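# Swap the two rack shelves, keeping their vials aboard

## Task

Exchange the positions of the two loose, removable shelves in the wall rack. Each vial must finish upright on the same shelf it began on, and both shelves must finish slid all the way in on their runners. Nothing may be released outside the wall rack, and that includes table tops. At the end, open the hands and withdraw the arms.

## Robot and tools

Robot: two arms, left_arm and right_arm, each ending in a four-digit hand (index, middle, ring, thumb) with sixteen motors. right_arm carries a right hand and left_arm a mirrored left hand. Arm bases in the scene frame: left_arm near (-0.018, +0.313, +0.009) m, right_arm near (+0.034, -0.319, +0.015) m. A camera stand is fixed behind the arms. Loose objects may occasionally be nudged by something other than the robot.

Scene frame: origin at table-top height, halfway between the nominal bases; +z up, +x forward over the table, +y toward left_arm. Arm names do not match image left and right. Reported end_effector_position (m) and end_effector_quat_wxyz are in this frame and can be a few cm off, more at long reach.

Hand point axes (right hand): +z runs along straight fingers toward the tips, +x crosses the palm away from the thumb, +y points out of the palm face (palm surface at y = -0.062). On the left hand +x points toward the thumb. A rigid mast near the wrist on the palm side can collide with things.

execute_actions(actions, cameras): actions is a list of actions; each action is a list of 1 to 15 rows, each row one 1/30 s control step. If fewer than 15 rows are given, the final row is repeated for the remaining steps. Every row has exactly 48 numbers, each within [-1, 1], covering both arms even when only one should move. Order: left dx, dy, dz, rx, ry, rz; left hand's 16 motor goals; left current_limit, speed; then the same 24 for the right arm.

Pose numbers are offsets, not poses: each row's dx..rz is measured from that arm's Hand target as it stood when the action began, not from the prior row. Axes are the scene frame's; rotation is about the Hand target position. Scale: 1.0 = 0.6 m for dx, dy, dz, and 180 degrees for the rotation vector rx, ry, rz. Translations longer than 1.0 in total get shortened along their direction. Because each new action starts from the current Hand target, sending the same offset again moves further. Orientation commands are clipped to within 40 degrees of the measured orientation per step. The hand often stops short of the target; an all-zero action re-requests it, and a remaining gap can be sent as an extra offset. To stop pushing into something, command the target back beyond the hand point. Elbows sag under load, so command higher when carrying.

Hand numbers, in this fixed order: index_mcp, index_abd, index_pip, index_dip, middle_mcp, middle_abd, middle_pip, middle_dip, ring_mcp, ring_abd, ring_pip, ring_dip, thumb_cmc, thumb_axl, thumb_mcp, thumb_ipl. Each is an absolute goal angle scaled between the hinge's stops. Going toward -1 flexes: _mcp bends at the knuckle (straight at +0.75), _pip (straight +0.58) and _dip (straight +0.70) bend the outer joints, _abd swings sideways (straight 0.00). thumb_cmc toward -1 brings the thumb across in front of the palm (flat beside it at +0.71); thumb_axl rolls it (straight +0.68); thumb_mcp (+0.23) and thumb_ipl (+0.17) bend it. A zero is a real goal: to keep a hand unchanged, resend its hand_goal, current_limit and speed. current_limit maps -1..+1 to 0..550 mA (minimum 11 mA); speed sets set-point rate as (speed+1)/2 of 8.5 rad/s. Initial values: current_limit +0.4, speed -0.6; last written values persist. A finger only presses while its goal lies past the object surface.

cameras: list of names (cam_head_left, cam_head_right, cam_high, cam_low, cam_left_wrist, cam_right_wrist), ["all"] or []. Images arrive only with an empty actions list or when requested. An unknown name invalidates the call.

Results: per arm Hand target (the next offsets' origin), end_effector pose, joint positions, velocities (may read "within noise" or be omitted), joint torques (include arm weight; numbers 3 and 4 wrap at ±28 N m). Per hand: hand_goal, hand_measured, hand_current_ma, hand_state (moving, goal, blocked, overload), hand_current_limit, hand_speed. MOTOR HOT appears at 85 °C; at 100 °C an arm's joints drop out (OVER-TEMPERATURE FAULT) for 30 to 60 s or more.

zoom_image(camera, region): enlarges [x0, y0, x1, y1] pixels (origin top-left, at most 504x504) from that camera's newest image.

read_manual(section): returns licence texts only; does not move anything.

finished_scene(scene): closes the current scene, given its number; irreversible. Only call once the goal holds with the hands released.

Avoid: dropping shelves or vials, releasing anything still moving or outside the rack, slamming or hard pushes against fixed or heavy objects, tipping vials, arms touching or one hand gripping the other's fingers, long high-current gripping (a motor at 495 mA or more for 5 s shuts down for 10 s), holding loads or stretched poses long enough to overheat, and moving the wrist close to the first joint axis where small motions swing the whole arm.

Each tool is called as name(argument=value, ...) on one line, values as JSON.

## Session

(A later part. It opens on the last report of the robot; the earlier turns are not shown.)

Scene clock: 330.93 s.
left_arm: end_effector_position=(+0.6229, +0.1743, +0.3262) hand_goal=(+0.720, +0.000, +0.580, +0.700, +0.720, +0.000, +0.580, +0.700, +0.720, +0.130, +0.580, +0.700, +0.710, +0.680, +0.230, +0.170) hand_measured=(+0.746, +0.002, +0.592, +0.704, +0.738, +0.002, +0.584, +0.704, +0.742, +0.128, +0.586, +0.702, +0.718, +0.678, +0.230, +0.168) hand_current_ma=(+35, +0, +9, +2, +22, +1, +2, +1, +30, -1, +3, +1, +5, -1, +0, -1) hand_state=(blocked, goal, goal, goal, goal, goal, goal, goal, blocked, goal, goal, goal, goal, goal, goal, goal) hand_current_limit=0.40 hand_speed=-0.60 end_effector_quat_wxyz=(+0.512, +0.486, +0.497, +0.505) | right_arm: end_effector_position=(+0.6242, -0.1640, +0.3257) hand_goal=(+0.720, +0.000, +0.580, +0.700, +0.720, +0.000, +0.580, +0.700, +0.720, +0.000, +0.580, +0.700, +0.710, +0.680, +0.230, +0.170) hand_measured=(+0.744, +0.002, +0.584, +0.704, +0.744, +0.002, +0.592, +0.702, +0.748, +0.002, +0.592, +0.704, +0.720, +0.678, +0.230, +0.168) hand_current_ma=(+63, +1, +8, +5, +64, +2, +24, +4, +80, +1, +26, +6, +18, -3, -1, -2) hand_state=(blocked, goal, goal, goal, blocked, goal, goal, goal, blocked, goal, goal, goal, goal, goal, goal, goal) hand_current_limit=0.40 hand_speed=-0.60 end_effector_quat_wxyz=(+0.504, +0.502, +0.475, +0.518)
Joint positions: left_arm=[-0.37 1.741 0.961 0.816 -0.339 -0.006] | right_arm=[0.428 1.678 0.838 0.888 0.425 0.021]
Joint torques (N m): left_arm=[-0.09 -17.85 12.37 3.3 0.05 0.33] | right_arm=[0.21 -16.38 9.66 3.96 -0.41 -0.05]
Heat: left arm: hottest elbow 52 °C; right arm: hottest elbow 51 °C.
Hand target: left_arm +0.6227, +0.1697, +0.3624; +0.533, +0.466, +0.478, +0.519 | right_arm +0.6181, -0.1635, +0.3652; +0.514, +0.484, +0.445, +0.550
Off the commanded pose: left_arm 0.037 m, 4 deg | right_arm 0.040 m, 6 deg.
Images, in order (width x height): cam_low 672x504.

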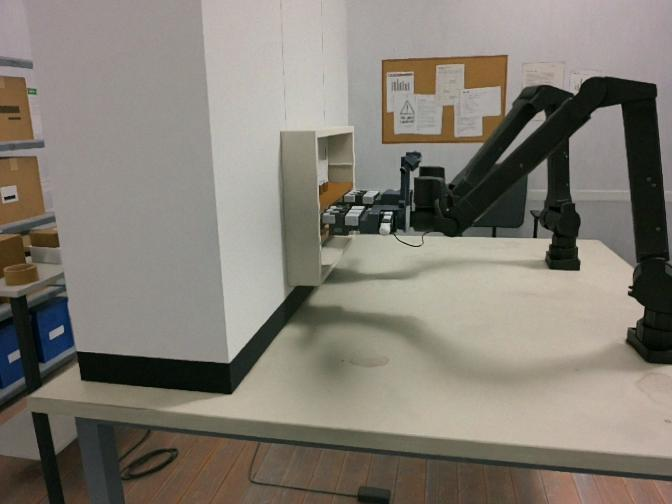

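execute_actions(actions=[[[0,0,0.008,0,-0.003,0,0.72,0,0.58,0.7,0.72,0,0.58,0.7,0.72,0.13,0.58,0.7,0.71,0.68,0.23,0.17,0.4,-0.6,0,0,0.005,0,-0.003,0,0.72,0,0.58,0.7,0.72,0,0.58,0.7,0.72,0,0.58,0.7,0.71,0.68,0.23,0.17,0.4,-0.6]]], cameras=["cam_low"])

zoom_image(camera="cam_low", region=[290, 140, 410, 230])

Scene clock: 334.37 s.
left_arm: end_effector_position=(+0.6229, +0.1741, +0.3265) hand_goal=(+0.720, +0.000, +0.580, +0.700, +0.720, +0.000, +0.580, +0.700, +0.720, +0.130, +0.580, +0.700, +0.710, +0.680, +0.230, +0.170) hand_measured=(+0.746, +0.002, +0.592, +0.704, +0.738, +0.002, +0.584, +0.704, +0.742, +0.128, +0.586, +0.702, +0.718, +0.678, +0.230, +0.168) hand_current_ma=(+37, +0, +10, +2, +22, +1, +2, +1, +30, -1, +3, +1, +5, -1, +0, -1) hand_state=(blocked, goal, goal, goal, goal, goal, goal, goal, blocked, goal, goal, goal, goal, goal, goal, goal) hand_current_limit=0.40 hand_speed=-0.60 end_effector_quat_wxyz=(+0.512, +0.486, +0.496, +0.506) | right_arm: end_effector_position=(+0.6240, -0.1638, +0.3263) hand_goal=(+0.720, +0.000, +0.580, +0.700, +0.720, +0.000, +0.580, +0.700, +0.720, +0.000, +0.580, +0.700, +0.710, +0.680, +0.230, +0.170) hand_measured=(+0.744, +0.002, +0.588, +0.704, +0.746, +0.002, +0.592, +0.702, +0.750, +0.002, +0.592, +0.704, +0.720, +0.678, +0.230, +0.168) hand_current_ma=(+64, +1, +14, +5, +69, +2, +26, +4, +84, +1, +28, +6, +18, -3, -1, -2) hand_state=(blocked, goal, goal, goal, blocked, goal, goal, goal, blocked, goal, goal, goal, goal, goal, goal, goal) hand_current_limit=0.40 hand_speed=-0.60 end_effector_quat_wxyz=(+0.505, +0.501, +0.475, +0.518)
Joint positions: left_arm=[-0.37 1.741 0.961 0.816 -0.339 -0.004] | right_arm=[0.428 1.678 0.838 0.89 0.424 0.019]
Joint torques (N m): left_arm=[-0.21 -18.2 12.72 3.41 0.08 0.35] | right_arm=[0.03 -16.15 9.92 4.18 -0.45 -0.08]
Heat: left arm: hottest elbow 52 °C; right arm: hottest elbow 51 °C.
Hand target: left_arm +0.6227, +0.1697, +0.3673; +0.535, +0.464, +0.475, +0.522 | right_arm +0.6181, -0.1635, +0.3682; +0.516, +0.482, +0.442, +0.553
Off the commanded pose: left_arm 0.041 m, 5 deg | right_arm 0.042 m, 6 deg.
Images, in order (width x height): cam_low 672x504.

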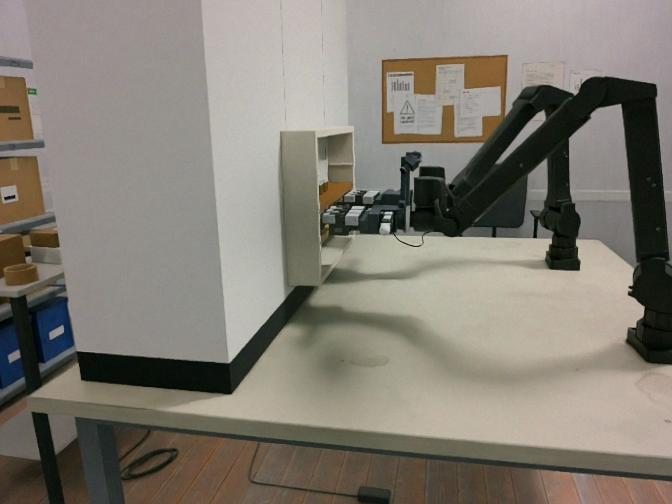

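Scaled by 4.200.

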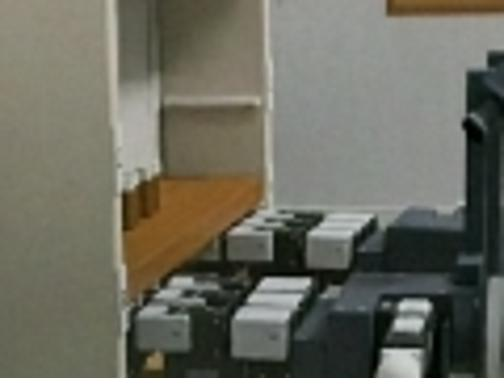

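execute_actions(actions=[[[0,0,0.008,0,-0.003,0,0.72,0,0.58,0.7,0.72,0,0.58,0.7,0.72,0.13,0.58,0.7,0.71,0.68,0.23,0.17,0.4,-0.6,0,0,0.004,0,-0.002,0,0.72,0,0.58,0.7,0.72,0,0.58,0.7,0.72,0,0.58,0.7,0.71,0.68,0.23,0.17,0.4,-0.6]]])

execute_actions(actions=[[[0,0,0.008,0,-0.003,0,0.72,0,0.58,0.7,0.72,0,0.58,0.7,0.72,0.13,0.58,0.7,0.71,0.68,0.23,0.17,0.4,-0.6,0,0,0.003,0,-0.002,0,0.72,0,0.58,0.7,0.72,0,0.58,0.7,0.72,0,0.58,0.7,0.71,0.68,0.23,0.17,0.4,-0.6]]], cameras=["cam_low"])

zoom_image(camera="cam_low", region=[290, 140, 410, 230])

Scene clock: 335.93 s.
left_arm: end_effector_position=(+0.6228, +0.1738, +0.3268) hand_goal=(+0.720, +0.000, +0.580, +0.700, +0.720, +0.000, +0.580, +0.700, +0.720, +0.130, +0.580, +0.700, +0.710, +0.680, +0.230, +0.170) hand_measured=(+0.748, +0.002, +0.592, +0.704, +0.738, +0.002, +0.586, +0.704, +0.742, +0.128, +0.586, +0.702, +0.718, +0.678, +0.230, +0.168) hand_current_ma=(+41, +0, +11, +2, +22, +1, +3, +1, +30, -1, +3, +1, +5, -1, +0, -1) hand_state=(blocked, goal, goal, goal, goal, goal, goal, goal, blocked, goal, goal, goal, goal, goal, goal, goal) hand_current_limit=0.40 hand_speed=-0.60 end_effector_quat_wxyz=(+0.511, +0.487, +0.495, +0.506) | right_arm: end_effector_position=(+0.6237, -0.1637, +0.3270) hand_goal=(+0.720, +0.000, +0.580, +0.700, +0.720, +0.000, +0.580, +0.700, +0.720, +0.000, +0.580, +0.700, +0.710, +0.680, +0.230, +0.170) hand_measured=(+0.744, +0.002, +0.588, +0.704, +0.746, +0.002, +0.594, +0.702, +0.750, +0.002, +0.594, +0.704, +0.720, +0.678, +0.230, +0.168) hand_current_ma=(+67, +1, +15, +5, +72, +2, +28, +4, +88, +1, +29, +7, +18, -3, -1, -2) hand_state=(blocked, goal, goal, goal, blocked, goal, goal, goal, blocked, goal, goal, goal, goal, goal, goal, goal) hand_current_limit=0.40 hand_speed=-0.60 end_effector_quat_wxyz=(+0.506, +0.500, +0.475, +0.518)
Joint positions: left_arm=[-0.37 1.74 0.961 0.816 -0.338 -0.001] | right_arm=[0.428 1.678 0.838 0.893 0.424 0.016]
Joint torques (N m): left_arm=[-0.03 -18.32 13.01 3.47 0.1 0.36] | right_arm=[-0.09 -16.26 10.06 4.22 -0.48 -0.06]
Heat: left arm: hottest elbow 52 °C; right arm: hottest elbow 51 °C.
Hand target: left_arm +0.6227, +0.1697, +0.3720; +0.538, +0.461, +0.473, +0.524 | right_arm +0.6181, -0.1635, +0.3706; +0.518, +0.480, +0.441, +0.554
Off the commanded pose: left_arm 0.046 m, 5 deg | right_arm 0.044 m, 6 deg.

Scene clock: 336.63 s.
left_arm: end_effector_position=(+0.6224, +0.1728, +0.3287) hand_goal=(+0.720, +0.000, +0.580, +0.700, +0.720, +0.000, +0.580, +0.700, +0.720, +0.130, +0.580, +0.700, +0.710, +0.680, +0.230, +0.170) hand_measured=(+0.746, -0.002, +0.592, +0.704, +0.744, +0.004, +0.590, +0.704, +0.744, +0.128, +0.590, +0.702, +0.718, +0.678, +0.230, +0.168) hand_current_ma=(+36, -1, +11, +2, +33, +1, +8, +1, +33, -1, +7, +1, +5, -1, +0, -1) hand_state=(blocked, goal, goal, goal, blocked, goal, goal, goal, blocked, goal, goal, goal, goal, goal, goal, goal) hand_current_limit=0.40 hand_speed=-0.60 end_effector_quat_wxyz=(+0.510, +0.489, +0.492, +0.509) | right_arm: end_effector_position=(+0.6230, -0.1635, +0.3289) hand_goal=(+0.720, +0.000, +0.580, +0.700, +0.720, +0.000, +0.580, +0.700, +0.720, +0.000, +0.580, +0.700, +0.710, +0.680, +0.230, +0.170) hand_measured=(+0.744, +0.002, +0.588, +0.704, +0.746, +0.002, +0.594, +0.704, +0.752, +0.002, +0.594, +0.704, +0.720, +0.678, +0.230, +0.168) hand_current_ma=(+68, +1, +15, +5, +74, +3, +30, +5, +95, +3, +32, +7, +18, -3, -1, -2) hand_state=(blocked, goal, goal, goal, blocked, goal, goal, goal, blocked, goal, goal, goal, goal, goal, goal, goal) hand_current_limit=0.40 hand_speed=-0.60 end_effector_quat_wxyz=(+0.508, +0.498, +0.473, +0.520)
Joint positions: left_arm=[-0.37 1.737 0.961 0.816 -0.336 0.009] | right_arm=[0.428 1.678 0.838 0.901 0.424 0.012]
Joint torques (N m): left_arm=[0.03 -18.2 13.38 3.63 0.09 0.29] | right_arm=[-0.15 -16.67 10.24 4.14 -0.53 -0.05]
Heat: left arm: hottest elbow 52 °C; right arm: hottest elbow 51 °C.
Hand target: left_arm +0.6227, +0.1697, +0.3768; +0.540, +0.459, +0.470, +0.526 | right_arm +0.6181, -0.1634, +0.3724; +0.519, +0.478, +0.439, +0.556
Off the commanded pose: left_arm 0.048 m, 6 deg | right_arm 0.044 m, 6 deg.
Images, in order (width x height): cam_low 672x504.

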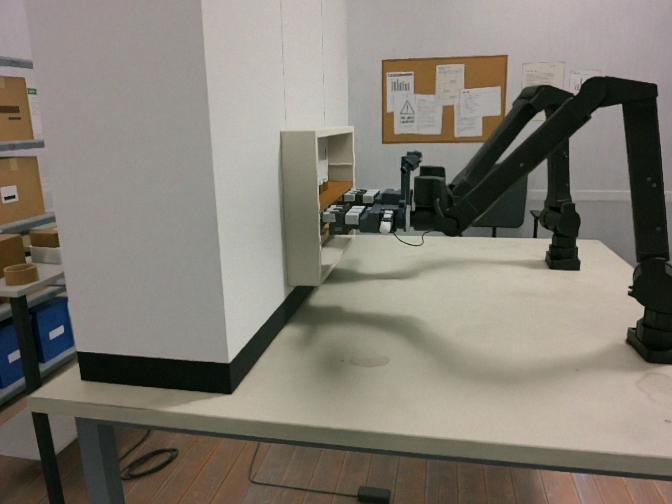

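Scaled by 4.200.

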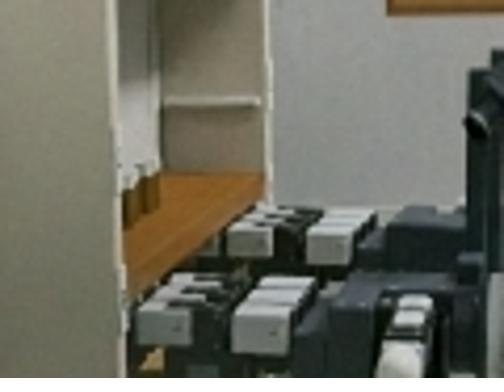

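execute_actions(actions=[[[0,0,0.008,0,-0.002,0,0.72,0,0.58,0.7,0.72,0,0.58,0.7,0.72,0.13,0.58,0.7,0.71,0.68,0.23,0.17,0.4,-0.6,0,0,0.002,0,-0.001,0,0.72,0,0.58,0.7,0.72,0,0.58,0.7,0.72,0,0.58,0.7,0.71,0.68,0.23,0.17,0.4,-0.6]]])

execute_actions(actions=[[[0,0,0.008,0,-0.002,0,0.72,0,0.58,0.7,0.72,0,0.58,0.7,0.72,0.13,0.58,0.7,0.71,0.68,0.23,0.17,0.4,-0.6,0,0,0.003,0,-0.001,0,0.72,0,0.58,0.7,0.72,0,0.58,0.7,0.72,0,0.58,0.7,0.71,0.68,0.23,0.17,0.4,-0.6]]], cameras=["cam_low"])

zoom_image(camera="cam_low", region=[290, 140, 410, 230])

Scene clock: 338.13 s.
left_arm: end_effector_position=(+0.6222, +0.1727, +0.3292) hand_goal=(+0.720, +0.000, +0.580, +0.700, +0.720, +0.000, +0.580, +0.700, +0.720, +0.130, +0.580, +0.700, +0.710, +0.680, +0.230, +0.170) hand_measured=(+0.746, -0.002, +0.592, +0.704, +0.744, +0.004, +0.590, +0.704, +0.744, +0.128, +0.590, +0.702, +0.718, +0.678, +0.230, +0.168) hand_current_ma=(+36, -1, +11, +2, +33, +1, +8, +1, +33, -1, +7, +1, +5, -1, +0, -1) hand_state=(blocked, goal, goal, goal, blocked, goal, goal, goal, blocked, goal, goal, goal, goal, goal, goal, goal) hand_current_limit=0.40 hand_speed=-0.60 end_effector_quat_wxyz=(+0.510, +0.489, +0.491, +0.509) | right_arm: end_effector_position=(+0.6229, -0.1635, +0.3292) hand_goal=(+0.720, +0.000, +0.580, +0.700, +0.720, +0.000, +0.580, +0.700, +0.720, +0.000, +0.580, +0.700, +0.710, +0.680, +0.230, +0.170) hand_measured=(+0.744, +0.002, +0.588, +0.704, +0.746, +0.004, +0.594, +0.704, +0.752, +0.002, +0.594, +0.704, +0.720, +0.678, +0.230, +0.168) hand_current_ma=(+68, +2, +15, +5, +74, +4, +30, +5, +96, +3, +32, +7, +18, -3, -1, -2) hand_state=(blocked, goal, goal, goal, blocked, goal, goal, goal, blocked, goal, goal, goal, goal, goal, goal, goal) hand_current_limit=0.40 hand_speed=-0.60 end_effector_quat_wxyz=(+0.508, +0.497, +0.473, +0.520)
Joint positions: left_arm=[-0.37 1.737 0.961 0.816 -0.335 0.01] | right_arm=[0.428 1.678 0.838 0.903 0.424 0.011]
Joint torques (N m): left_arm=[0.15 -18.49 13.65 3.54 0.08 0.3] | right_arm=[-0.26 -16.26 10.33 4.14 -0.54 -0.06]
Heat: left arm: hottest elbow 52 °C; right arm: hottest elbow 51 °C.
Hand target: left_arm +0.6227, +0.1697, +0.3817; +0.541, +0.457, +0.469, +0.527 | right_arm +0.6181, -0.1635, +0.3736; +0.520, +0.477, +0.438, +0.557
Off the commanded pose: left_arm 0.052 m, 6 deg | right_arm 0.045 m, 6 deg.

Scene clock: 338.83 s.
left_arm: end_effector_position=(+0.6219, +0.1726, +0.3304) hand_goal=(+0.720, +0.000, +0.580, +0.700, +0.720, +0.000, +0.580, +0.700, +0.720, +0.130, +0.580, +0.700, +0.710, +0.680, +0.230, +0.170) hand_measured=(+0.746, -0.004, +0.592, +0.704, +0.744, +0.004, +0.590, +0.704, +0.744, +0.128, +0.590, +0.702, +0.718, +0.678, +0.230, +0.168) hand_current_ma=(+36, -1, +11, +2, +33, +1, +8, +1, +33, -1, +7, +1, +5, -1, +0, -1) hand_state=(blocked, goal, goal, goal, blocked, goal, goal, goal, blocked, goal, goal, goal, goal, goal, goal, goal) hand_current_limit=0.40 hand_speed=-0.60 end_effector_quat_wxyz=(+0.510, +0.489, +0.491, +0.510) | right_arm: end_effector_position=(+0.6227, -0.1635, +0.3297) hand_goal=(+0.720, +0.000, +0.580, +0.700, +0.720, +0.000, +0.580, +0.700, +0.720, +0.000, +0.580, +0.700, +0.710, +0.680, +0.230, +0.170) hand_measured=(+0.744, +0.002, +0.588, +0.704, +0.746, +0.004, +0.594, +0.704, +0.752, +0.002, +0.594, +0.704, +0.720, +0.678, +0.230, +0.168) hand_current_ma=(+68, +2, +15, +5, +74, +4, +30, +5, +96, +3, +32, +7, +18, -3, -1, -2) hand_state=(blocked, goal, goal, goal, blocked, goal, goal, goal, blocked, goal, goal, goal, goal, goal, goal, goal) hand_current_limit=0.40 hand_speed=-0.60 end_effector_quat_wxyz=(+0.508, +0.497, +0.473, +0.521)
Joint positions: left_arm=[-0.37 1.735 0.961 0.816 -0.335 0.012] | right_arm=[0.428 1.678 0.838 0.905 0.424 0.01]
Joint torques (N m): left_arm=[-0.03 -18.67 14 3.47 0.1 0.31] | right_arm=[-0.09 -16.44 10.44 4.03 -0.53 -0.06]
Heat: left arm: hottest elbow 52 °C; right arm: hottest elbow 51 °C.
Hand target: left_arm +0.6228, +0.1697, +0.3863; +0.543, +0.456, +0.467, +0.529 | right_arm +0.6181, -0.1635, +0.3754; +0.521, +0.476, +0.438, +0.557
Off the commanded pose: left_arm 0.056 m, 6 deg | right_arm 0.046 m, 6 deg.
Images, in order (width x height): cam_low 672x504.

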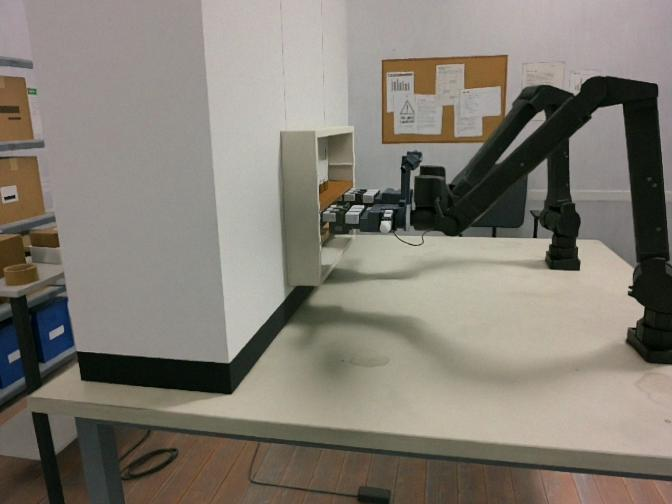

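Scaled by 4.200.

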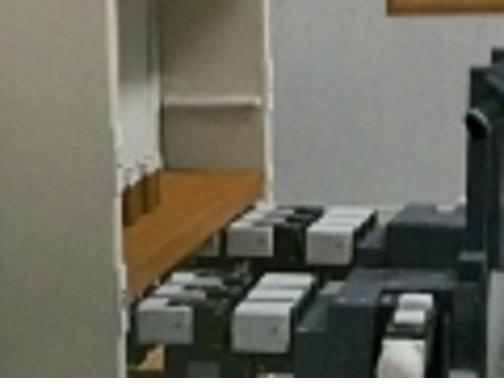

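execute_actions(actions=[[[0,0,0.006,0,-0.001,0,0.72,0,0.58,0.7,0.72,0,0.58,0.7,0.72,0.13,0.58,0.7,0.71,0.68,0.23,0.17,0.4,-0.6,0,0,0.005,0,-0.001,0,0.72,0,0.58,0.7,0.72,0,0.58,0.7,0.72,0,0.58,0.7,0.71,0.68,0.23,0.17,0.4,-0.6]],[[0,0,0.005,0,-0.001,0,0.72,0,0.58,0.7,0.72,0,0.58,0.7,0.72,0.13,0.58,0.7,0.71,0.68,0.23,0.17,0.4,-0.6,0,0,0.005,0,-0.001,0,0.72,0,0.58,0.7,0.72,0,0.58,0.7,0.72,0,0.58,0.7,0.71,0.68,0.23,0.17,0.4,-0.6]]], cameras=["cam_low"])

zoom_image(camera="cam_low", region=[290, 140, 410, 230])

Scene clock: 340.63 s.
left_arm: end_effector_position=(+0.6209, +0.1725, +0.3341) hand_goal=(+0.720, +0.000, +0.580, +0.700, +0.720, +0.000, +0.580, +0.700, +0.720, +0.130, +0.580, +0.700, +0.710, +0.680, +0.230, +0.170) hand_measured=(+0.746, -0.004, +0.592, +0.704, +0.746, +0.004, +0.592, +0.704, +0.748, +0.128, +0.592, +0.702, +0.718, +0.678, +0.230, +0.168) hand_current_ma=(+36, -2, +11, +2, +37, +1, +9, +1, +40, -1, +10, +1, +5, -1, +0, -1) hand_state=(blocked, goal, goal, goal, blocked, goal, goal, goal, blocked, goal, goal, goal, goal, goal, goal, goal) hand_current_limit=0.40 hand_speed=-0.60 end_effector_quat_wxyz=(+0.511, +0.488, +0.489, +0.512) | right_arm: end_effector_position=(+0.6228, -0.1635, +0.3297) hand_goal=(+0.720, +0.000, +0.580, +0.700, +0.720, +0.000, +0.580, +0.700, +0.720, +0.000, +0.580, +0.700, +0.710, +0.680, +0.230, +0.170) hand_measured=(+0.748, +0.002, +0.590, +0.704, +0.748, +0.004, +0.594, +0.704, +0.752, +0.002, +0.594, +0.704, +0.720, +0.678, +0.230, +0.168) hand_current_ma=(+80, +3, +20, +6, +79, +5, +32, +5, +96, +3, +32, +7, +18, -3, -1, -2) hand_state=(blocked, goal, goal, goal, blocked, goal, goal, goal, blocked, goal, goal, goal, goal, goal, goal, goal) hand_current_limit=0.40 hand_speed=-0.60 end_effector_quat_wxyz=(+0.508, +0.497, +0.473, +0.521)
Joint positions: left_arm=[-0.37 1.729 0.961 0.816 -0.335 0.016] | right_arm=[0.428 1.678 0.838 0.905 0.422 0.01]
Joint torques (N m): left_arm=[-0.09 -18.9 14.48 3.21 0.12 0.29] | right_arm=[-0.21 -17.26 10.86 3.84 -0.53 -0.09]
Heat: left arm: hottest elbow 52 °C; right arm: hottest elbow 52 °C.
Hand target: left_arm +0.6228, +0.1697, +0.3929; +0.544, +0.454, +0.465, +0.530 | right_arm +0.6181, -0.1635, +0.3814; +0.522, +0.475, +0.436, +0.559
Off the commanded pose: left_arm 0.059 m, 6 deg | right_arm 0.052 m, 7 deg.
Images, in order (width x height): cam_low 672x504.

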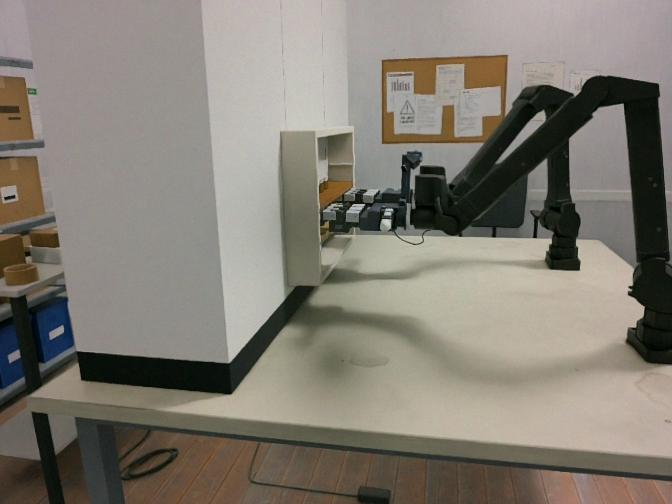

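Scaled by 4.200.

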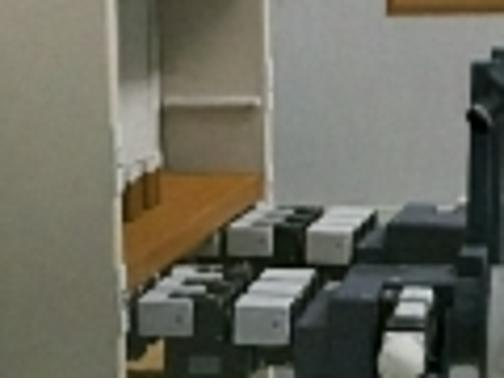

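execute_actions(actions=[[[0,0,0,0,0,0,0.72,0,0.58,0.7,0.72,0,0.58,0.7,0.72,0.13,0.58,0.7,0.71,0.68,0.23,0.17,0.4,-0.6,0,0,0.005,0,-0.001,0,0.72,0,0.58,0.7,0.72,0,0.58,0.7,0.72,0,0.58,0.7,0.71,0.68,0.23,0.17,0.4,-0.6]]])

Scene clock: 341.73 s.
left_arm: end_effector_position=(+0.6209, +0.1725, +0.3341) hand_goal=(+0.720, +0.000, +0.580, +0.700, +0.720, +0.000, +0.580, +0.700, +0.720, +0.130, +0.580, +0.700, +0.710, +0.680, +0.230, +0.170) hand_measured=(+0.746, -0.004, +0.592, +0.704, +0.746, +0.004, +0.592, +0.704, +0.748, +0.128, +0.592, +0.702, +0.718, +0.678, +0.230, +0.168) hand_current_ma=(+36, -2, +11, +2, +37, +1, +9, +1, +40, -1, +10, +1, +5, -1, +0, -1) hand_state=(blocked, goal, goal, goal, blocked, goal, goal, goal, blocked, goal, goal, goal, goal, goal, goal, goal) hand_current_limit=0.40 hand_speed=-0.60 end_effector_quat_wxyz=(+0.511, +0.488, +0.489, +0.512) | right_arm: end_effector_position=(+0.6228, -0.1634, +0.3297) hand_goal=(+0.720, +0.000, +0.580, +0.700, +0.720, +0.000, +0.580, +0.700, +0.720, +0.000, +0.580, +0.700, +0.710, +0.680, +0.230, +0.170) hand_measured=(+0.748, +0.002, +0.590, +0.704, +0.748, +0.004, +0.594, +0.704, +0.752, +0.002, +0.594, +0.704, +0.720, +0.678, +0.230, +0.168) hand_current_ma=(+80, +3, +20, +6, +79, +5, +32, +5, +96, +3, +32, +7, +18, -3, -1, -2) hand_state=(blocked, goal, goal, goal, blocked, goal, goal, goal, blocked, goal, goal, goal, goal, goal, goal, goal) hand_current_limit=0.40 hand_speed=-0.60 end_effector_quat_wxyz=(+0.508, +0.497, +0.473, +0.521)
Joint positions: left_arm=[-0.37 1.729 0.961 0.816 -0.335 0.016] | right_arm=[0.428 1.678 0.838 0.905 0.422 0.01]
Joint torques (N m): left_arm=[0.15 -18.84 14.48 3.17 0.11 0.3] | right_arm=[-0.26 -17.44 11.03 3.7 -0.53 -0.11]
Heat: left arm: hottest elbow 52 °C; right arm: hottest elbow 52 °C.
Hand target: left_arm +0.6228, +0.1697, +0.3929; +0.544, +0.454, +0.465, +0.530 | right_arm +0.6181, -0.1634, +0.3844; +0.523, +0.474, +0.435, +0.560
Off the commanded pose: left_arm 0.059 m, 6 deg | right_arm 0.055 m, 7 deg.

execute_actions(actions=[[[0,0,0,0,0,0,0.72,0,0.58,0.7,0.72,0,0.58,0.7,0.72,0.13,0.58,0.7,0.71,0.68,0.23,0.17,0.4,-0.6,0,0,0.003,0,-0.001,0,0.72,0,0.58,0.7,0.72,0,0.58,0.7,0.72,0,0.58,0.7,0.71,0.68,0.23,0.17,0.4,-0.6]]])

execute_actions(actions=[[[0,0,0,0,0,0,0.72,0,0.58,0.7,0.72,0,0.58,0.7,0.72,0.13,0.58,0.7,0.71,0.68,0.23,0.17,0.4,-0.6,0,0,0.003,0,0,0,0.72,0,0.58,0.7,0.72,0,0.58,0.7,0.72,0,0.58,0.7,0.71,0.68,0.23,0.17,0.4,-0.6]]])

Scene clock: 343.03 s.
left_arm: end_effector_position=(+0.6209, +0.1725, +0.3341) hand_goal=(+0.720, +0.000, +0.580, +0.700, +0.720, +0.000, +0.580, +0.700, +0.720, +0.130, +0.580, +0.700, +0.710, +0.680, +0.230, +0.170) hand_measured=(+0.746, -0.004, +0.592, +0.704, +0.746, +0.004, +0.592, +0.704, +0.748, +0.128, +0.592, +0.702, +0.718, +0.678, +0.230, +0.168) hand_current_ma=(+36, -2, +11, +2, +37, +1, +9, +1, +40, -1, +10, +1, +5, -1, +0, -1) hand_state=(blocked, goal, goal, goal, blocked, goal, goal, goal, blocked, goal, goal, goal, goal, goal, goal, goal) hand_current_limit=0.40 hand_speed=-0.60 end_effector_quat_wxyz=(+0.511, +0.488, +0.489, +0.512) | right_arm: end_effector_position=(+0.6229, -0.1636, +0.3297) hand_goal=(+0.720, +0.000, +0.580, +0.700, +0.720, +0.000, +0.580, +0.700, +0.720, +0.000, +0.580, +0.700, +0.710, +0.680, +0.230, +0.170) hand_measured=(+0.748, +0.002, +0.590, +0.704, +0.748, +0.004, +0.594, +0.704, +0.752, +0.002, +0.594, +0.704, +0.720, +0.678, +0.230, +0.168) hand_current_ma=(+80, +3, +20, +6, +79, +5, +32, +5, +96, +3, +32, +7, +18, -3, -1, -2) hand_state=(blocked, goal, goal, goal, blocked, goal, goal, goal, blocked, goal, goal, goal, goal, goal, goal, goal) hand_current_limit=0.40 hand_speed=-0.60 end_effector_quat_wxyz=(+0.508, +0.497, +0.473, +0.521)
Joint positions: left_arm=[-0.37 1.729 0.961 0.816 -0.335 0.016] | right_arm=[0.427 1.678 0.838 0.905 0.422 0.01]
Joint torques (N m): left_arm=[-0.03 -18.73 14.49 3.14 0.11 0.29] | right_arm=[-0.09 -17.67 11.12 3.77 -0.53 -0.11]
Heat: left arm: hottest elbow 52 °C; right arm: hottest elbow 52 °C.
Hand target: left_arm +0.6228, +0.1697, +0.3929; +0.544, +0.454, +0.465, +0.530 | right_arm +0.6182, -0.1636, +0.3862; +0.523, +0.473, +0.434, +0.560
Off the commanded pose: left_arm 0.059 m, 6 deg | right_arm 0.057 m, 7 deg.

Scene clock: 343.73 s.
left_arm: end_effector_position=(+0.6209, +0.1725, +0.3341) hand_goal=(+0.720, +0.000, +0.580, +0.700, +0.720, +0.000, +0.580, +0.700, +0.720, +0.130, +0.580, +0.700, +0.710, +0.680, +0.230, +0.170) hand_measured=(+0.746, -0.004, +0.592, +0.704, +0.746, +0.004, +0.592, +0.704, +0.748, +0.128, +0.592, +0.702, +0.718, +0.678, +0.230, +0.168) hand_current_ma=(+36, -2, +11, +2, +37, +1, +9, +1, +40, -1, +10, +1, +5, -1, +0, -1) hand_state=(blocked, goal, goal, goal, blocked, goal, goal, goal, blocked, goal, goal, goal, goal, goal, goal, goal) hand_current_limit=0.40 hand_speed=-0.60 end_effector_quat_wxyz=(+0.511, +0.488, +0.489, +0.512) | right_arm: end_effector_position=(+0.6229, -0.1636, +0.3297) hand_goal=(+0.720, +0.000, +0.580, +0.700, +0.720, +0.000, +0.580, +0.700, +0.720, +0.000, +0.580, +0.700, +0.710, +0.680, +0.230, +0.170) hand_measured=(+0.748, +0.002, +0.590, +0.704, +0.748, +0.004, +0.594, +0.704, +0.752, +0.002, +0.594, +0.704, +0.720, +0.678, +0.230, +0.168) hand_current_ma=(+80, +3, +20, +6, +79, +5, +32, +5, +96, +3, +32, +7, +18, -3, -1, -2) hand_state=(blocked, goal, goal, goal, blocked, goal, goal, goal, blocked, goal, goal, goal, goal, goal, goal, goal) hand_current_limit=0.40 hand_speed=-0.60 end_effector_quat_wxyz=(+0.508, +0.497, +0.473, +0.521)
Joint positions: left_arm=[-0.37 1.729 0.961 0.816 -0.335 0.016] | right_arm=[0.427 1.678 0.838 0.905 0.422 0.01]
Joint torques (N m): left_arm=[0.09 -18.9 14.48 3.15 0.13 0.28] | right_arm=[-0.38 -18.08 11.28 3.58 -0.53 -0.11]
Heat: left arm: hottest elbow 52 °C; right arm: hottest elbow 52 °C.
Hand target: left_arm +0.6228, +0.1697, +0.3929; +0.544, +0.454, +0.465, +0.530 | right_arm +0.6182, -0.1636, +0.3880; +0.523, +0.473, +0.434, +0.560
Off the commanded pose: left_arm 0.059 m, 6 deg | right_arm 0.058 m, 7 deg.

execute_actions(actions=[[[0,0,0,0,0,0,0.72,0,0.58,0.7,0.72,0,0.58,0.7,0.72,0.13,0.58,0.7,0.71,0.68,0.23,0.17,0.4,-0.6,0,0,0.005,0,0,0,0.72,0,0.58,0.7,0.72,0,0.58,0.7,0.72,0,0.58,0.7,0.71,0.68,0.23,0.17,0.4,-0.6]]])

execute_actions(actions=[[[0,0,0,0,0,0,0.72,0,0.58,0.7,0.72,0,0.58,0.7,0.72,0.13,0.58,0.7,0.71,0.68,0.23,0.17,0.4,-0.6,0,0,0.004,0,0,0,0.72,0,0.58,0.7,0.72,0,0.58,0.7,0.72,0,0.58,0.7,0.71,0.68,0.23,0.17,0.4,-0.6]]])

Scene clock: 345.00 s.
left_arm: end_effector_position=(+0.6207, +0.1726, +0.3349) hand_goal=(+0.720, +0.000, +0.580, +0.700, +0.720, +0.000, +0.580, +0.700, +0.720, +0.130, +0.580, +0.700, +0.710, +0.680, +0.230, +0.170) hand_measured=(+0.746, -0.004, +0.592, +0.704, +0.746, +0.004, +0.592, +0.704, +0.748, +0.128, +0.592, +0.702, +0.718, +0.678, +0.230, +0.168) hand_current_ma=(+36, -2, +11, +2, +37, +1, +9, +1, +40, -1, +10, +1, +5, -1, +0, -1) hand_state=(blocked, goal, goal, goal, blocked, goal, goal, goal, blocked, goal, goal, goal, goal, goal, goal, goal) hand_current_limit=0.40 hand_speed=-0.60 end_effector_quat_wxyz=(+0.511, +0.488, +0.488, +0.512) | right_arm: end_effector_position=(+0.6226, -0.1636, +0.3308) hand_goal=(+0.720, +0.000, +0.580, +0.700, +0.720, +0.000, +0.580, +0.700, +0.720, +0.000, +0.580, +0.700, +0.710, +0.680, +0.230, +0.170) hand_measured=(+0.748, +0.002, +0.590, +0.704, +0.748, +0.004, +0.594, +0.704, +0.752, +0.002, +0.594, +0.704, +0.720, +0.678, +0.230, +0.168) hand_current_ma=(+80, +3, +20, +6, +79, +5, +32, +5, +96, +3, +32, +7, +18, -3, -1, -2) hand_state=(blocked, goal, goal, goal, blocked, goal, goal, goal, blocked, goal, goal, goal, goal, goal, goal, goal) hand_current_limit=0.40 hand_speed=-0.60 end_effector_quat_wxyz=(+0.509, +0.496, +0.473, +0.521)
Joint positions: left_arm=[-0.37 1.728 0.961 0.816 -0.335 0.016] | right_arm=[0.427 1.676 0.838 0.905 0.422 0.009]
Joint torques (N m): left_arm=[0.09 -18.84 14.45 3.14 0.11 0.28] | right_arm=[-0.21 -18.26 11.45 3.25 -0.52 -0.1]
Heat: left arm: hottest elbow 52 °C; right arm: hottest elbow 52 °C.
Hand target: left_arm +0.6227, +0.1697, +0.3931; +0.544, +0.454, +0.465, +0.530 | right_arm +0.6181, -0.1636, +0.3910; +0.523, +0.473, +0.434, +0.560
Off the commanded pose: left_arm 0.058 m, 6 deg | right_arm 0.060 m, 7 deg.

Scene clock: 345.70 s.
left_arm: end_effector_position=(+0.6203, +0.1726, +0.3363) hand_goal=(+0.720, +0.000, +0.580, +0.700, +0.720, +0.000, +0.580, +0.700, +0.720, +0.130, +0.580, +0.700, +0.710, +0.680, +0.230, +0.170) hand_measured=(+0.746, -0.004, +0.592, +0.704, +0.746, +0.004, +0.592, +0.704, +0.748, +0.128, +0.592, +0.702, +0.718, +0.678, +0.230, +0.168) hand_current_ma=(+37, -2, +12, +2, +37, +1, +9, +1, +40, -1, +10, +1, +5, -1, +0, -1) hand_state=(blocked, goal, goal, goal, blocked, goal, goal, goal, blocked, goal, goal, goal, goal, goal, goal, goal) hand_current_limit=0.40 hand_speed=-0.60 end_effector_quat_wxyz=(+0.512, +0.487, +0.488, +0.512) | right_arm: end_effector_position=(+0.6219, -0.1636, +0.3333) hand_goal=(+0.720, +0.000, +0.580, +0.700, +0.720, +0.000, +0.580, +0.700, +0.720, +0.000, +0.580, +0.700, +0.710, +0.680, +0.230, +0.170) hand_measured=(+0.748, +0.002, +0.590, +0.704, +0.748, +0.004, +0.594, +0.704, +0.752, +0.002, +0.594, +0.704, +0.720, +0.678, +0.230, +0.168) hand_current_ma=(+80, +3, +20, +6, +79, +5, +33, +5, +96, +3, +32, +7, +18, -3, -1, -2) hand_state=(blocked, goal, goal, goal, blocked, goal, goal, goal, blocked, goal, goal, goal, goal, goal, goal, goal) hand_current_limit=0.40 hand_speed=-0.60 end_effector_quat_wxyz=(+0.510, +0.495, +0.472, +0.522)
Joint positions: left_arm=[-0.37 1.726 0.961 0.816 -0.334 0.016] | right_arm=[0.427 1.672 0.838 0.905 0.421 0.006]
Joint torques (N m): left_arm=[0.15 -18.43 14.52 3.11 0.1 0.29] | right_arm=[-0.03 -18.37 11.67 2.99 -0.52 -0.07]
Heat: left arm: hottest elbow 52 °C; right arm: hottest elbow 52 °C.
Hand target: left_arm +0.6227, +0.1697, +0.3930; +0.544, +0.454, +0.465, +0.530 | right_arm +0.6181, -0.1636, +0.3934; +0.523, +0.473, +0.434, +0.560
Off the commanded pose: left_arm 0.057 m, 6 deg | right_arm 0.060 m, 7 deg.

execute_actions(actions=[[[-0.008,0,0,0,0,0,0.72,0,0.58,0.7,0.72,0,0.58,0.7,0.72,0.13,0.58,0.7,0.71,0.68,0.23,0.17,0.4,-0.6,-0.005,0,0,0,0,0,0.72,0,0.58,0.7,0.72,0,0.58,0.7,0.72,0,0.58,0.7,0.71,0.68,0.23,0.17,0.4,-0.6]],[[-0.008,0,0,0,0,0,0.72,0,0.58,0.7,0.72,0,0.58,0.7,0.72,0.13,0.58,0.7,0.71,0.68,0.23,0.17,0.4,-0.6,-0.005,0,0,0,0,0,0.72,0,0.58,0.7,0.72,0,0.58,0.7,0.72,0,0.58,0.7,0.71,0.68,0.23,0.17,0.4,-0.6]]], cameras=["cam_low"])

zoom_image(camera="cam_low", region=[290, 140, 410, 230])

Scene clock: 347.57 s.
left_arm: end_effector_position=(+0.6171, +0.1733, +0.3467) hand_goal=(+0.720, +0.000, +0.580, +0.700, +0.720, +0.000, +0.580, +0.700, +0.720, +0.130, +0.580, +0.700, +0.710, +0.680, +0.230, +0.170) hand_measured=(+0.746, -0.004, +0.592, +0.704, +0.748, +0.004, +0.592, +0.704, +0.750, +0.128, +0.594, +0.704, +0.718, +0.678, +0.230, +0.168) hand_current_ma=(+37, -2, +12, +2, +40, +1, +10, +1, +45, -1, +12, +1, +5, -1, +0, -1) hand_state=(blocked, goal, goal, goal, blocked, goal, goal, goal, blocked, goal, goal, goal, goal, goal, goal, goal) hand_current_limit=0.40 hand_speed=-0.60 end_effector_quat_wxyz=(+0.516, +0.483, +0.484, +0.516) | right_arm: end_effector_position=(+0.6196, -0.1644, +0.3408) hand_goal=(+0.720, +0.000, +0.580, +0.700, +0.720, +0.000, +0.580, +0.700, +0.720, +0.000, +0.580, +0.700, +0.710, +0.680, +0.230, +0.170) hand_measured=(+0.748, +0.002, +0.590, +0.704, +0.748, +0.004, +0.594, +0.704, +0.752, +0.002, +0.594, +0.704, +0.720, +0.678, +0.230, +0.168) hand_current_ma=(+82, +3, +20, +6, +80, +5, +33, +5, +96, +3, +31, +7, +18, -3, -1, -2) hand_state=(blocked, goal, goal, goal, blocked, goal, goal, goal, blocked, goal, goal, goal, goal, goal, goal, goal) hand_current_limit=0.40 hand_speed=-0.60 end_effector_quat_wxyz=(+0.511, +0.493, +0.468, +0.526)
Joint positions: left_arm=[-0.37 1.709 0.961 0.816 -0.334 0.021] | right_arm=[0.427 1.659 0.838 0.905 0.42 0.006]
Joint torques (N m): left_arm=[-0.32 -18.32 12.9 3.33 -0.09 0.26] | right_arm=[0.21 -18.14 10.69 3.06 -0.32 -0.09]
Heat: left arm: hottest elbow 53 °C; right arm: hottest elbow 52 °C.
Hand target: left_arm +0.6132, +0.1697, +0.3929; +0.544, +0.454, +0.465, +0.530 | right_arm +0.6122, -0.1635, +0.3934; +0.523, +0.473, +0.434, +0.560
Off the commanded pose: left_arm 0.047 m, 5 deg | right_arm 0.053 m, 6 deg.
Images, in order (width x height): cam_low 672x504.

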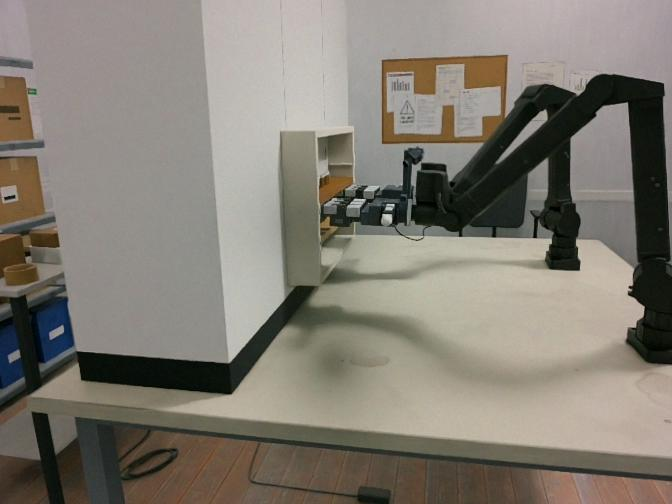

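Scaled by 4.200.

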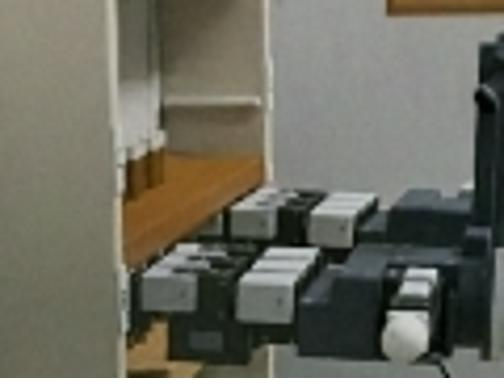

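execute_actions(actions=[[[-0.007,0,-0.010,0,0.006,0,0.72,0,0.58,0.7,0.72,0,0.58,0.7,0.72,0.13,0.58,0.7,0.71,0.68,0.23,0.17,0.4,-0.6,-0.007,0,-0.002,0,0.006,0,0.72,0,0.58,0.7,0.72,0,0.58,0.7,0.72,0,0.58,0.7,0.71,0.68,0.23,0.17,0.4,-0.6]]])

execute_actions(actions=[[[-0.007,0,-0.008,0,0.004,0,0.72,0,0.58,0.7,0.72,0,0.58,0.7,0.72,0.13,0.58,0.7,0.71,0.68,0.23,0.17,0.4,-0.6,-0.008,0,-0.003,0,0.004,0,0.72,0,0.58,0.7,0.72,0,0.58,0.7,0.72,0,0.58,0.7,0.71,0.68,0.23,0.17,0.4,-0.6]]], cameras=["cam_low", "cam_high"])

zoom_image(camera="cam_low", region=[290, 140, 410, 230])

Scene clock: 349.20 s.
left_arm: end_effector_position=(+0.6142, +0.1735, +0.3547) hand_goal=(+0.720, +0.000, +0.580, +0.700, +0.720, +0.000, +0.580, +0.700, +0.720, +0.130, +0.580, +0.700, +0.710, +0.680, +0.230, +0.170) hand_measured=(+0.744, -0.004, +0.592, +0.704, +0.748, +0.004, +0.592, +0.704, +0.752, +0.128, +0.594, +0.704, +0.718, +0.678, +0.230, +0.168) hand_current_ma=(+34, -2, +11, +2, +42, +1, +11, +1, +51, -1, +13, +2, +5, -1, +0, -1) hand_state=(blocked, goal, goal, goal, blocked, goal, goal, goal, blocked, goal, goal, goal, goal, goal, goal, goal) hand_current_limit=0.40 hand_speed=-0.60 end_effector_quat_wxyz=(+0.520, +0.478, +0.482, +0.518) | right_arm: end_effector_position=(+0.6175, -0.1647, +0.3484) hand_goal=(+0.720, +0.000, +0.580, +0.700, +0.720, +0.000, +0.580, +0.700, +0.720, +0.000, +0.580, +0.700, +0.710, +0.680, +0.230, +0.170) hand_measured=(+0.752, +0.002, +0.590, +0.704, +0.748, +0.004, +0.596, +0.704, +0.752, +0.002, +0.594, +0.704, +0.720, +0.678, +0.230, +0.168) hand_current_ma=(+90, +3, +21, +6, +82, +5, +34, +6, +93, +3, +29, +7, +18, -3, -1, -2) hand_state=(blocked, goal, goal, goal, blocked, goal, goal, goal, blocked, goal, goal, goal, goal, goal, goal, goal) hand_current_limit=0.40 hand_speed=-0.60 end_effector_quat_wxyz=(+0.511, +0.492, +0.467, +0.527)
Joint positions: left_arm=[-0.372 1.696 0.961 0.816 -0.337 0.021] | right_arm=[0.428 1.639 0.838 0.887 0.421 0.006]
Joint torques (N m): left_arm=[-0.32 -18.08 11.69 2.82 -0.16 0.2] | right_arm=[0.5 -17.73 9.89 2.71 -0.11 0]
Heat: left arm: hottest elbow 53 °C; right arm: hottest elbow 52 °C.
Hand target: left_arm +0.6089, +0.1698, +0.3870; +0.540, +0.459, +0.470, +0.526 | right_arm +0.6079, -0.1635, +0.3922; +0.519, +0.478, +0.439, +0.556
Off the commanded pose: left_arm 0.033 m, 4 deg | right_arm 0.045 m, 5 deg.

Scene clock: 349.90 s.
left_arm: end_effector_position=(+0.6121, +0.1731, +0.3561) hand_goal=(+0.720, +0.000, +0.580, +0.700, +0.720, +0.000, +0.580, +0.700, +0.720, +0.130, +0.580, +0.700, +0.710, +0.680, +0.230, +0.170) hand_measured=(+0.744, -0.004, +0.592, +0.704, +0.748, +0.004, +0.592, +0.704, +0.752, +0.128, +0.594, +0.704, +0.718, +0.678, +0.230, +0.168) hand_current_ma=(+34, -2, +11, +2, +42, +1, +11, +2, +52, -1, +14, +2, +5, -1, +0, -1) hand_state=(blocked, goal, goal, goal, blocked, goal, goal, goal, blocked, goal, goal, goal, goal, goal, goal, goal) hand_current_limit=0.40 hand_speed=-0.60 end_effector_quat_wxyz=(+0.520, +0.478, +0.483, +0.518) | right_arm: end_effector_position=(+0.6155, -0.1640, +0.3506) hand_goal=(+0.720, +0.000, +0.580, +0.700, +0.720, +0.000, +0.580, +0.700, +0.720, +0.000, +0.580, +0.700, +0.710, +0.680, +0.230, +0.170) hand_measured=(+0.752, +0.002, +0.590, +0.704, +0.748, +0.004, +0.596, +0.704, +0.752, +0.002, +0.592, +0.704, +0.720, +0.678, +0.230, +0.168) hand_current_ma=(+91, +2, +22, +6, +82, +4, +34, +6, +92, +2, +28, +7, +18, -3, -1, -2) hand_state=(blocked, goal, goal, goal, blocked, goal, goal, goal, blocked, goal, goal, goal, goal, goal, goal, goal) hand_current_limit=0.40 hand_speed=-0.60 end_effector_quat_wxyz=(+0.511, +0.494, +0.469, +0.525)
Joint positions: left_arm=[-0.375 1.691 0.957 0.816 -0.341 0.021] | right_arm=[0.433 1.627 0.836 0.872 0.427 0.007]
Joint torques (N m): left_arm=[-0.62 -18.2 10.67 2.61 -0.16 0.16] | right_arm=[0.44 -17.79 8.99 2.7 -0.11 0.04]
Heat: left arm: hottest elbow 53 °C; right arm: hottest elbow 52 °C.
Hand target: left_arm +0.6048, +0.1698, +0.3823; +0.537, +0.462, +0.474, +0.523 | right_arm +0.6032, -0.1634, +0.3904; +0.516, +0.482, +0.442, +0.553
Off the commanded pose: left_arm 0.027 m, 3 deg | right_arm 0.042 m, 5 deg.
Images, in order (width x height): cam_high 672x504, cam_low 672x504.

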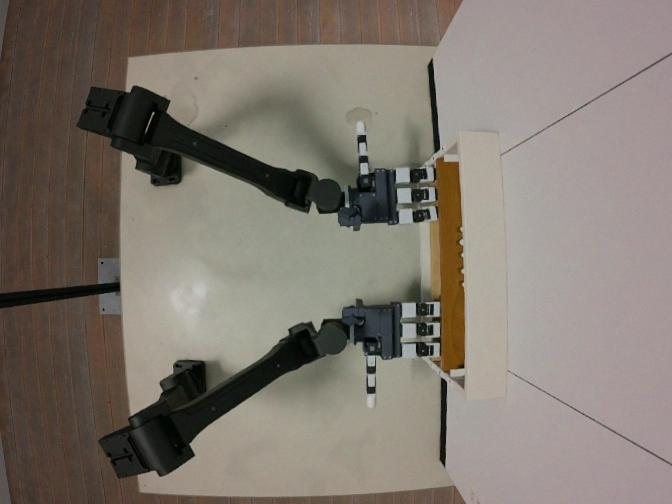

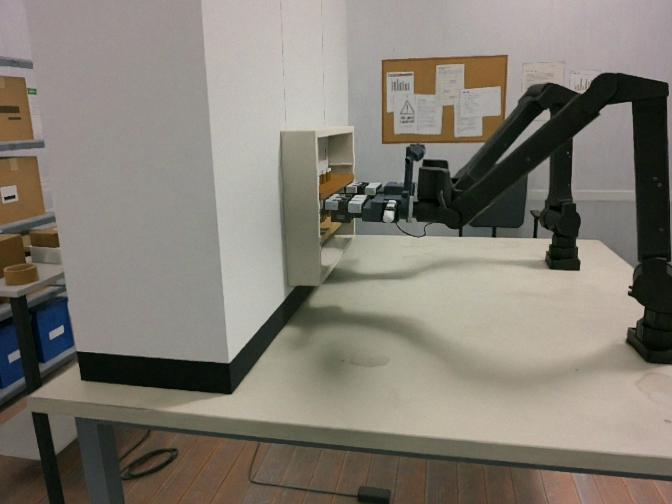

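Scaled by 4.200.

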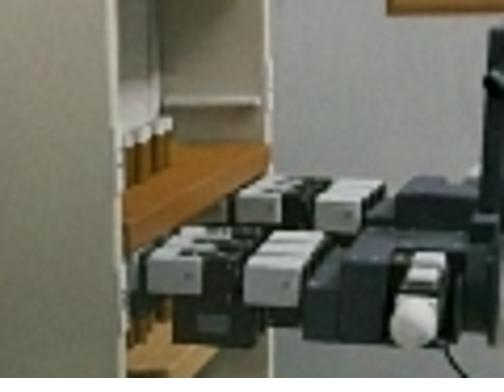

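execute_actions(actions=[[[-0.007,0,-0.006,0,0.004,0,0.72,0,0.58,0.7,0.72,0,0.58,0.7,0.72,0.13,0.58,0.7,0.71,0.68,0.23,0.17,0.4,-0.6,-0.008,0,-0.008,0,0.004,0,0.72,0,0.58,0.7,0.72,0,0.58,0.7,0.72,0,0.58,0.7,0.71,0.68,0.23,0.17,0.4,-0.6]]])

execute_actions(actions=[[[-0.007,0,-0.003,0,0.004,0,0.72,0,0.58,0.7,0.72,0,0.58,0.7,0.72,0.13,0.58,0.7,0.71,0.68,0.23,0.17,0.4,-0.6,-0.008,0,-0.006,0,0.004,0,0.72,0,0.58,0.7,0.72,0,0.58,0.7,0.72,0,0.58,0.7,0.71,0.68,0.23,0.17,0.4,-0.6]]])

Scene clock: 351.80 s.
left_arm: end_effector_position=(+0.6072, +0.1726, +0.3514) hand_goal=(+0.720, +0.000, +0.580, +0.700, +0.720, +0.000, +0.580, +0.700, +0.720, +0.130, +0.580, +0.700, +0.710, +0.680, +0.230, +0.170) hand_measured=(+0.744, -0.004, +0.592, +0.704, +0.748, +0.004, +0.592, +0.704, +0.752, +0.128, +0.594, +0.704, +0.718, +0.678, +0.230, +0.168) hand_current_ma=(+34, -2, +11, +2, +42, +1, +11, +2, +52, -1, +14, +2, +5, -1, +0, -1) hand_state=(blocked, goal, goal, goal, blocked, goal, goal, goal, blocked, goal, goal, goal, goal, goal, goal, goal) hand_current_limit=0.40 hand_speed=-0.60 end_effector_quat_wxyz=(+0.516, +0.482, +0.485, +0.516) | right_arm: end_effector_position=(+0.6101, -0.1639, +0.3462) hand_goal=(+0.720, +0.000, +0.580, +0.700, +0.720, +0.000, +0.580, +0.700, +0.720, +0.000, +0.580, +0.700, +0.710, +0.680, +0.230, +0.170) hand_measured=(+0.752, +0.002, +0.590, +0.704, +0.748, +0.004, +0.596, +0.704, +0.752, +0.002, +0.592, +0.704, +0.720, +0.678, +0.230, +0.168) hand_current_ma=(+91, +2, +22, +6, +82, +4, +34, +6, +92, +2, +28, +7, +18, -3, -1, -2) hand_state=(blocked, goal, goal, goal, blocked, goal, goal, goal, blocked, goal, goal, goal, goal, goal, goal, goal) hand_current_limit=0.40 hand_speed=-0.60 end_effector_quat_wxyz=(+0.508, +0.497, +0.472, +0.522)
Joint positions: left_arm=[-0.379 1.681 0.939 0.812 -0.346 0.021] | right_arm=[0.439 1.617 0.817 0.867 0.434 0.011]
Joint torques (N m): left_arm=[-0.62 -18.08 10.82 2.48 -0.14 0.13] | right_arm=[0.73 -17.79 8.99 2.69 -0.15 0.06]
Heat: left arm: hottest elbow 53 °C; right arm: hottest elbow 52 °C.
Hand target: left_arm +0.6006, +0.1697, +0.3784; +0.534, +0.466, +0.477, +0.520 | right_arm +0.5983, -0.1634, +0.3856; +0.514, +0.485, +0.446, +0.550
Off the commanded pose: left_arm 0.028 m, 3 deg | right_arm 0.041 m, 5 deg.

Scene clock: 352.50 s.
left_arm: end_effector_position=(+0.6027, +0.1723, +0.3506) hand_goal=(+0.720, +0.000, +0.580, +0.700, +0.720, +0.000, +0.580, +0.700, +0.720, +0.130, +0.580, +0.700, +0.710, +0.680, +0.230, +0.170) hand_measured=(+0.744, -0.004, +0.592, +0.704, +0.748, +0.004, +0.592, +0.704, +0.752, +0.128, +0.594, +0.704, +0.718, +0.678, +0.230, +0.168) hand_current_ma=(+34, -2, +11, +2, +42, +1, +11, +2, +52, -1, +14, +2, +5, -1, +0, -1) hand_state=(blocked, goal, goal, goal, blocked, goal, goal, goal, blocked, goal, goal, goal, goal, goal, goal, goal) hand_current_limit=0.40 hand_speed=-0.60 end_effector_quat_wxyz=(+0.512, +0.486, +0.487, +0.514) | right_arm: end_effector_position=(+0.6050, -0.1646, +0.3435) hand_goal=(+0.720, +0.000, +0.580, +0.700, +0.720, +0.000, +0.580, +0.700, +0.720, +0.000, +0.580, +0.700, +0.710, +0.680, +0.230, +0.170) hand_measured=(+0.752, +0.002, +0.590, +0.704, +0.748, +0.004, +0.596, +0.704, +0.750, +0.002, +0.592, +0.704, +0.720, +0.678, +0.230, +0.168) hand_current_ma=(+95, +2, +22, +6, +82, +4, +34, +6, +88, +2, +26, +7, +18, -3, -1, -2) hand_state=(blocked, goal, goal, goal, blocked, goal, goal, goal, blocked, goal, goal, goal, goal, goal, goal, goal) hand_current_limit=0.40 hand_speed=-0.60 end_effector_quat_wxyz=(+0.506, +0.500, +0.474, +0.519)
Joint positions: left_arm=[-0.383 1.667 0.925 0.799 -0.35 0.021] | right_arm=[0.444 1.605 0.801 0.859 0.441 0.016]
Joint torques (N m): left_arm=[-0.56 -17.55 10.81 2.52 -0.17 0.09] | right_arm=[0.62 -17.26 9.01 2.71 -0.13 0.04]
Heat: left arm: hottest elbow 53 °C; right arm: hottest elbow 52 °C.
Hand target: left_arm +0.5963, +0.1698, +0.3768; +0.531, +0.469, +0.480, +0.517 | right_arm +0.5936, -0.1636, +0.3819; +0.511, +0.489, +0.449, +0.547
Off the commanded pose: left_arm 0.027 m, 3 deg | right_arm 0.040 m, 5 deg.

execute_actions(actions=[[[-0.007,0,-0.003,0,0.001,0,0.72,0,0.58,0.7,0.72,0,0.58,0.7,0.72,0.13,0.58,0.7,0.71,0.68,0.23,0.17,0.4,-0.6,-0.007,0,0.002,0,0.002,0,0.72,0,0.58,0.7,0.72,0,0.58,0.7,0.72,0,0.58,0.7,0.71,0.68,0.23,0.17,0.4,-0.6]]])

execute_actions(actions=[[[-0.007,0,-0.001,0,0,0,0.72,0,0.58,0.7,0.72,0,0.58,0.7,0.72,0.13,0.58,0.7,0.71,0.68,0.23,0.17,0.4,-0.6,-0.007,0,0.003,0,0.001,0,0.72,0,0.58,0.7,0.72,0,0.58,0.7,0.72,0,0.58,0.7,0.71,0.68,0.23,0.17,0.4,-0.6]]], cameras=["cam_low"])

zoom_image(camera="cam_low", region=[290, 140, 410, 230])

Scene clock: 354.07 s.
left_arm: end_effector_position=(+0.5987, +0.1724, +0.3499) hand_goal=(+0.720, +0.000, +0.580, +0.700, +0.720, +0.000, +0.580, +0.700, +0.720, +0.130, +0.580, +0.700, +0.710, +0.680, +0.230, +0.170) hand_measured=(+0.744, -0.004, +0.594, +0.704, +0.748, +0.004, +0.592, +0.704, +0.752, +0.128, +0.594, +0.704, +0.718, +0.678, +0.230, +0.168) hand_current_ma=(+34, -2, +12, +2, +42, +1, +11, +2, +52, -1, +13, +2, +5, -1, +0, -1) hand_state=(blocked, goal, goal, goal, blocked, goal, goal, goal, blocked, goal, goal, goal, goal, goal, goal, goal) hand_current_limit=0.40 hand_speed=-0.60 end_effector_quat_wxyz=(+0.512, +0.486, +0.488, +0.514) | right_arm: end_effector_position=(+0.6009, -0.1644, +0.3444) hand_goal=(+0.720, +0.000, +0.580, +0.700, +0.720, +0.000, +0.580, +0.700, +0.720, +0.000, +0.580, +0.700, +0.710, +0.680, +0.230, +0.170) hand_measured=(+0.752, +0.002, +0.590, +0.704, +0.748, +0.004, +0.596, +0.704, +0.750, +0.002, +0.592, +0.704, +0.720, +0.678, +0.230, +0.168) hand_current_ma=(+95, +2, +22, +6, +82, +4, +34, +6, +88, +2, +26, +7, +18, -3, -1, -2) hand_state=(blocked, goal, goal, goal, blocked, goal, goal, goal, blocked, goal, goal, goal, goal, goal, goal, goal) hand_current_limit=0.40 hand_speed=-0.60 end_effector_quat_wxyz=(+0.505, +0.502, +0.476, +0.516)
Joint positions: left_arm=[-0.386 1.658 0.913 0.799 -0.353 0.019] | right_arm=[0.448 1.589 0.791 0.845 0.446 0.017]
Joint torques (N m): left_arm=[-0.62 -17.32 10.66 2.61 -0.16 0.09] | right_arm=[1.08 -16.91 9.01 2.74 -0.12 0.03]
Heat: left arm: hottest elbow 53 °C; right arm: hottest elbow 52 °C.
Hand target: left_arm +0.5921, +0.1698, +0.3751; +0.530, +0.469, +0.481, +0.517 | right_arm +0.5894, -0.1636, +0.3832; +0.510, +0.490, +0.450, +0.545
Off the commanded pose: left_arm 0.026 m, 3 deg | right_arm 0.040 m, 5 deg.

Scene clock: 354.77 s.
left_arm: end_effector_position=(+0.5948, +0.1723, +0.3492) hand_goal=(+0.720, +0.000, +0.580, +0.700, +0.720, +0.000, +0.580, +0.700, +0.720, +0.130, +0.580, +0.700, +0.710, +0.680, +0.230, +0.170) hand_measured=(+0.746, -0.004, +0.594, +0.704, +0.748, +0.004, +0.592, +0.704, +0.752, +0.128, +0.592, +0.704, +0.718, +0.678, +0.230, +0.168) hand_current_ma=(+35, -2, +13, +3, +42, +1, +11, +2, +50, -1, +12, +2, +5, -1, +0, -1) hand_state=(blocked, goal, goal, goal, blocked, goal, goal, goal, blocked, goal, goal, goal, goal, goal, goal, goal) hand_current_limit=0.40 hand_speed=-0.60 end_effector_quat_wxyz=(+0.511, +0.487, +0.489, +0.513) | right_arm: end_effector_position=(+0.5968, -0.1641, +0.3456) hand_goal=(+0.720, +0.000, +0.580, +0.700, +0.720, +0.000, +0.580, +0.700, +0.720, +0.000, +0.580, +0.700, +0.710, +0.680, +0.230, +0.170) hand_measured=(+0.752, +0.002, +0.590, +0.704, +0.748, +0.004, +0.596, +0.704, +0.750, +0.002, +0.592, +0.704, +0.720, +0.678, +0.230, +0.168) hand_current_ma=(+95, +2, +22, +6, +82, +4, +34, +6, +88, +2, +27, +7, +18, -3, -1, -2) hand_state=(blocked, goal, goal, goal, blocked, goal, goal, goal, blocked, goal, goal, goal, goal, goal, goal, goal) hand_current_limit=0.40 hand_speed=-0.60 end_effector_quat_wxyz=(+0.504, +0.503, +0.478, +0.515)
Joint positions: left_arm=[-0.389 1.649 0.901 0.799 -0.356 0.018] | right_arm=[0.453 1.575 0.781 0.835 0.45 0.018]
Joint torques (N m): left_arm=[-0.5 -17.14 10.62 2.81 -0.16 0.1] | right_arm=[0.85 -16.85 9.11 2.73 -0.14 0.05]
Heat: left arm: hottest elbow 53 °C; right arm: hottest elbow 52 °C.
Hand target: left_arm +0.5879, +0.1697, +0.3742; +0.530, +0.470, +0.481, +0.516 | right_arm +0.5851, -0.1634, +0.3850; +0.509, +0.491, +0.451, +0.544
Off the commanded pose: left_arm 0.026 m, 3 deg | right_arm 0.041 m, 5 deg.
Images, in order (width x height): cam_low 672x504.

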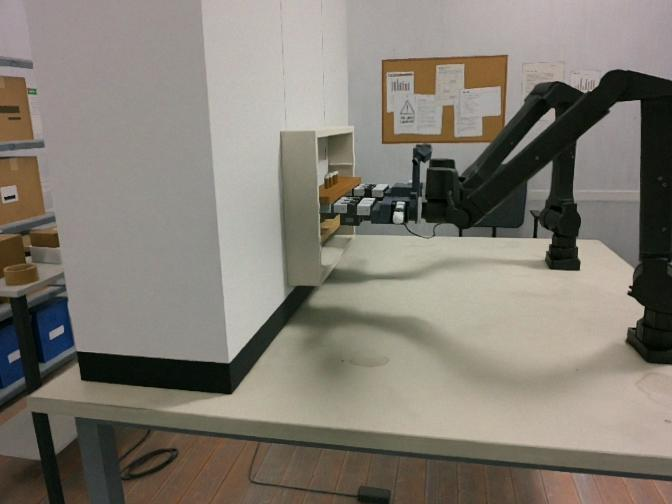

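Scaled by 4.200.

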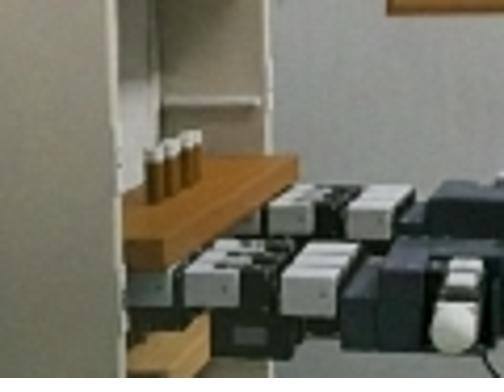

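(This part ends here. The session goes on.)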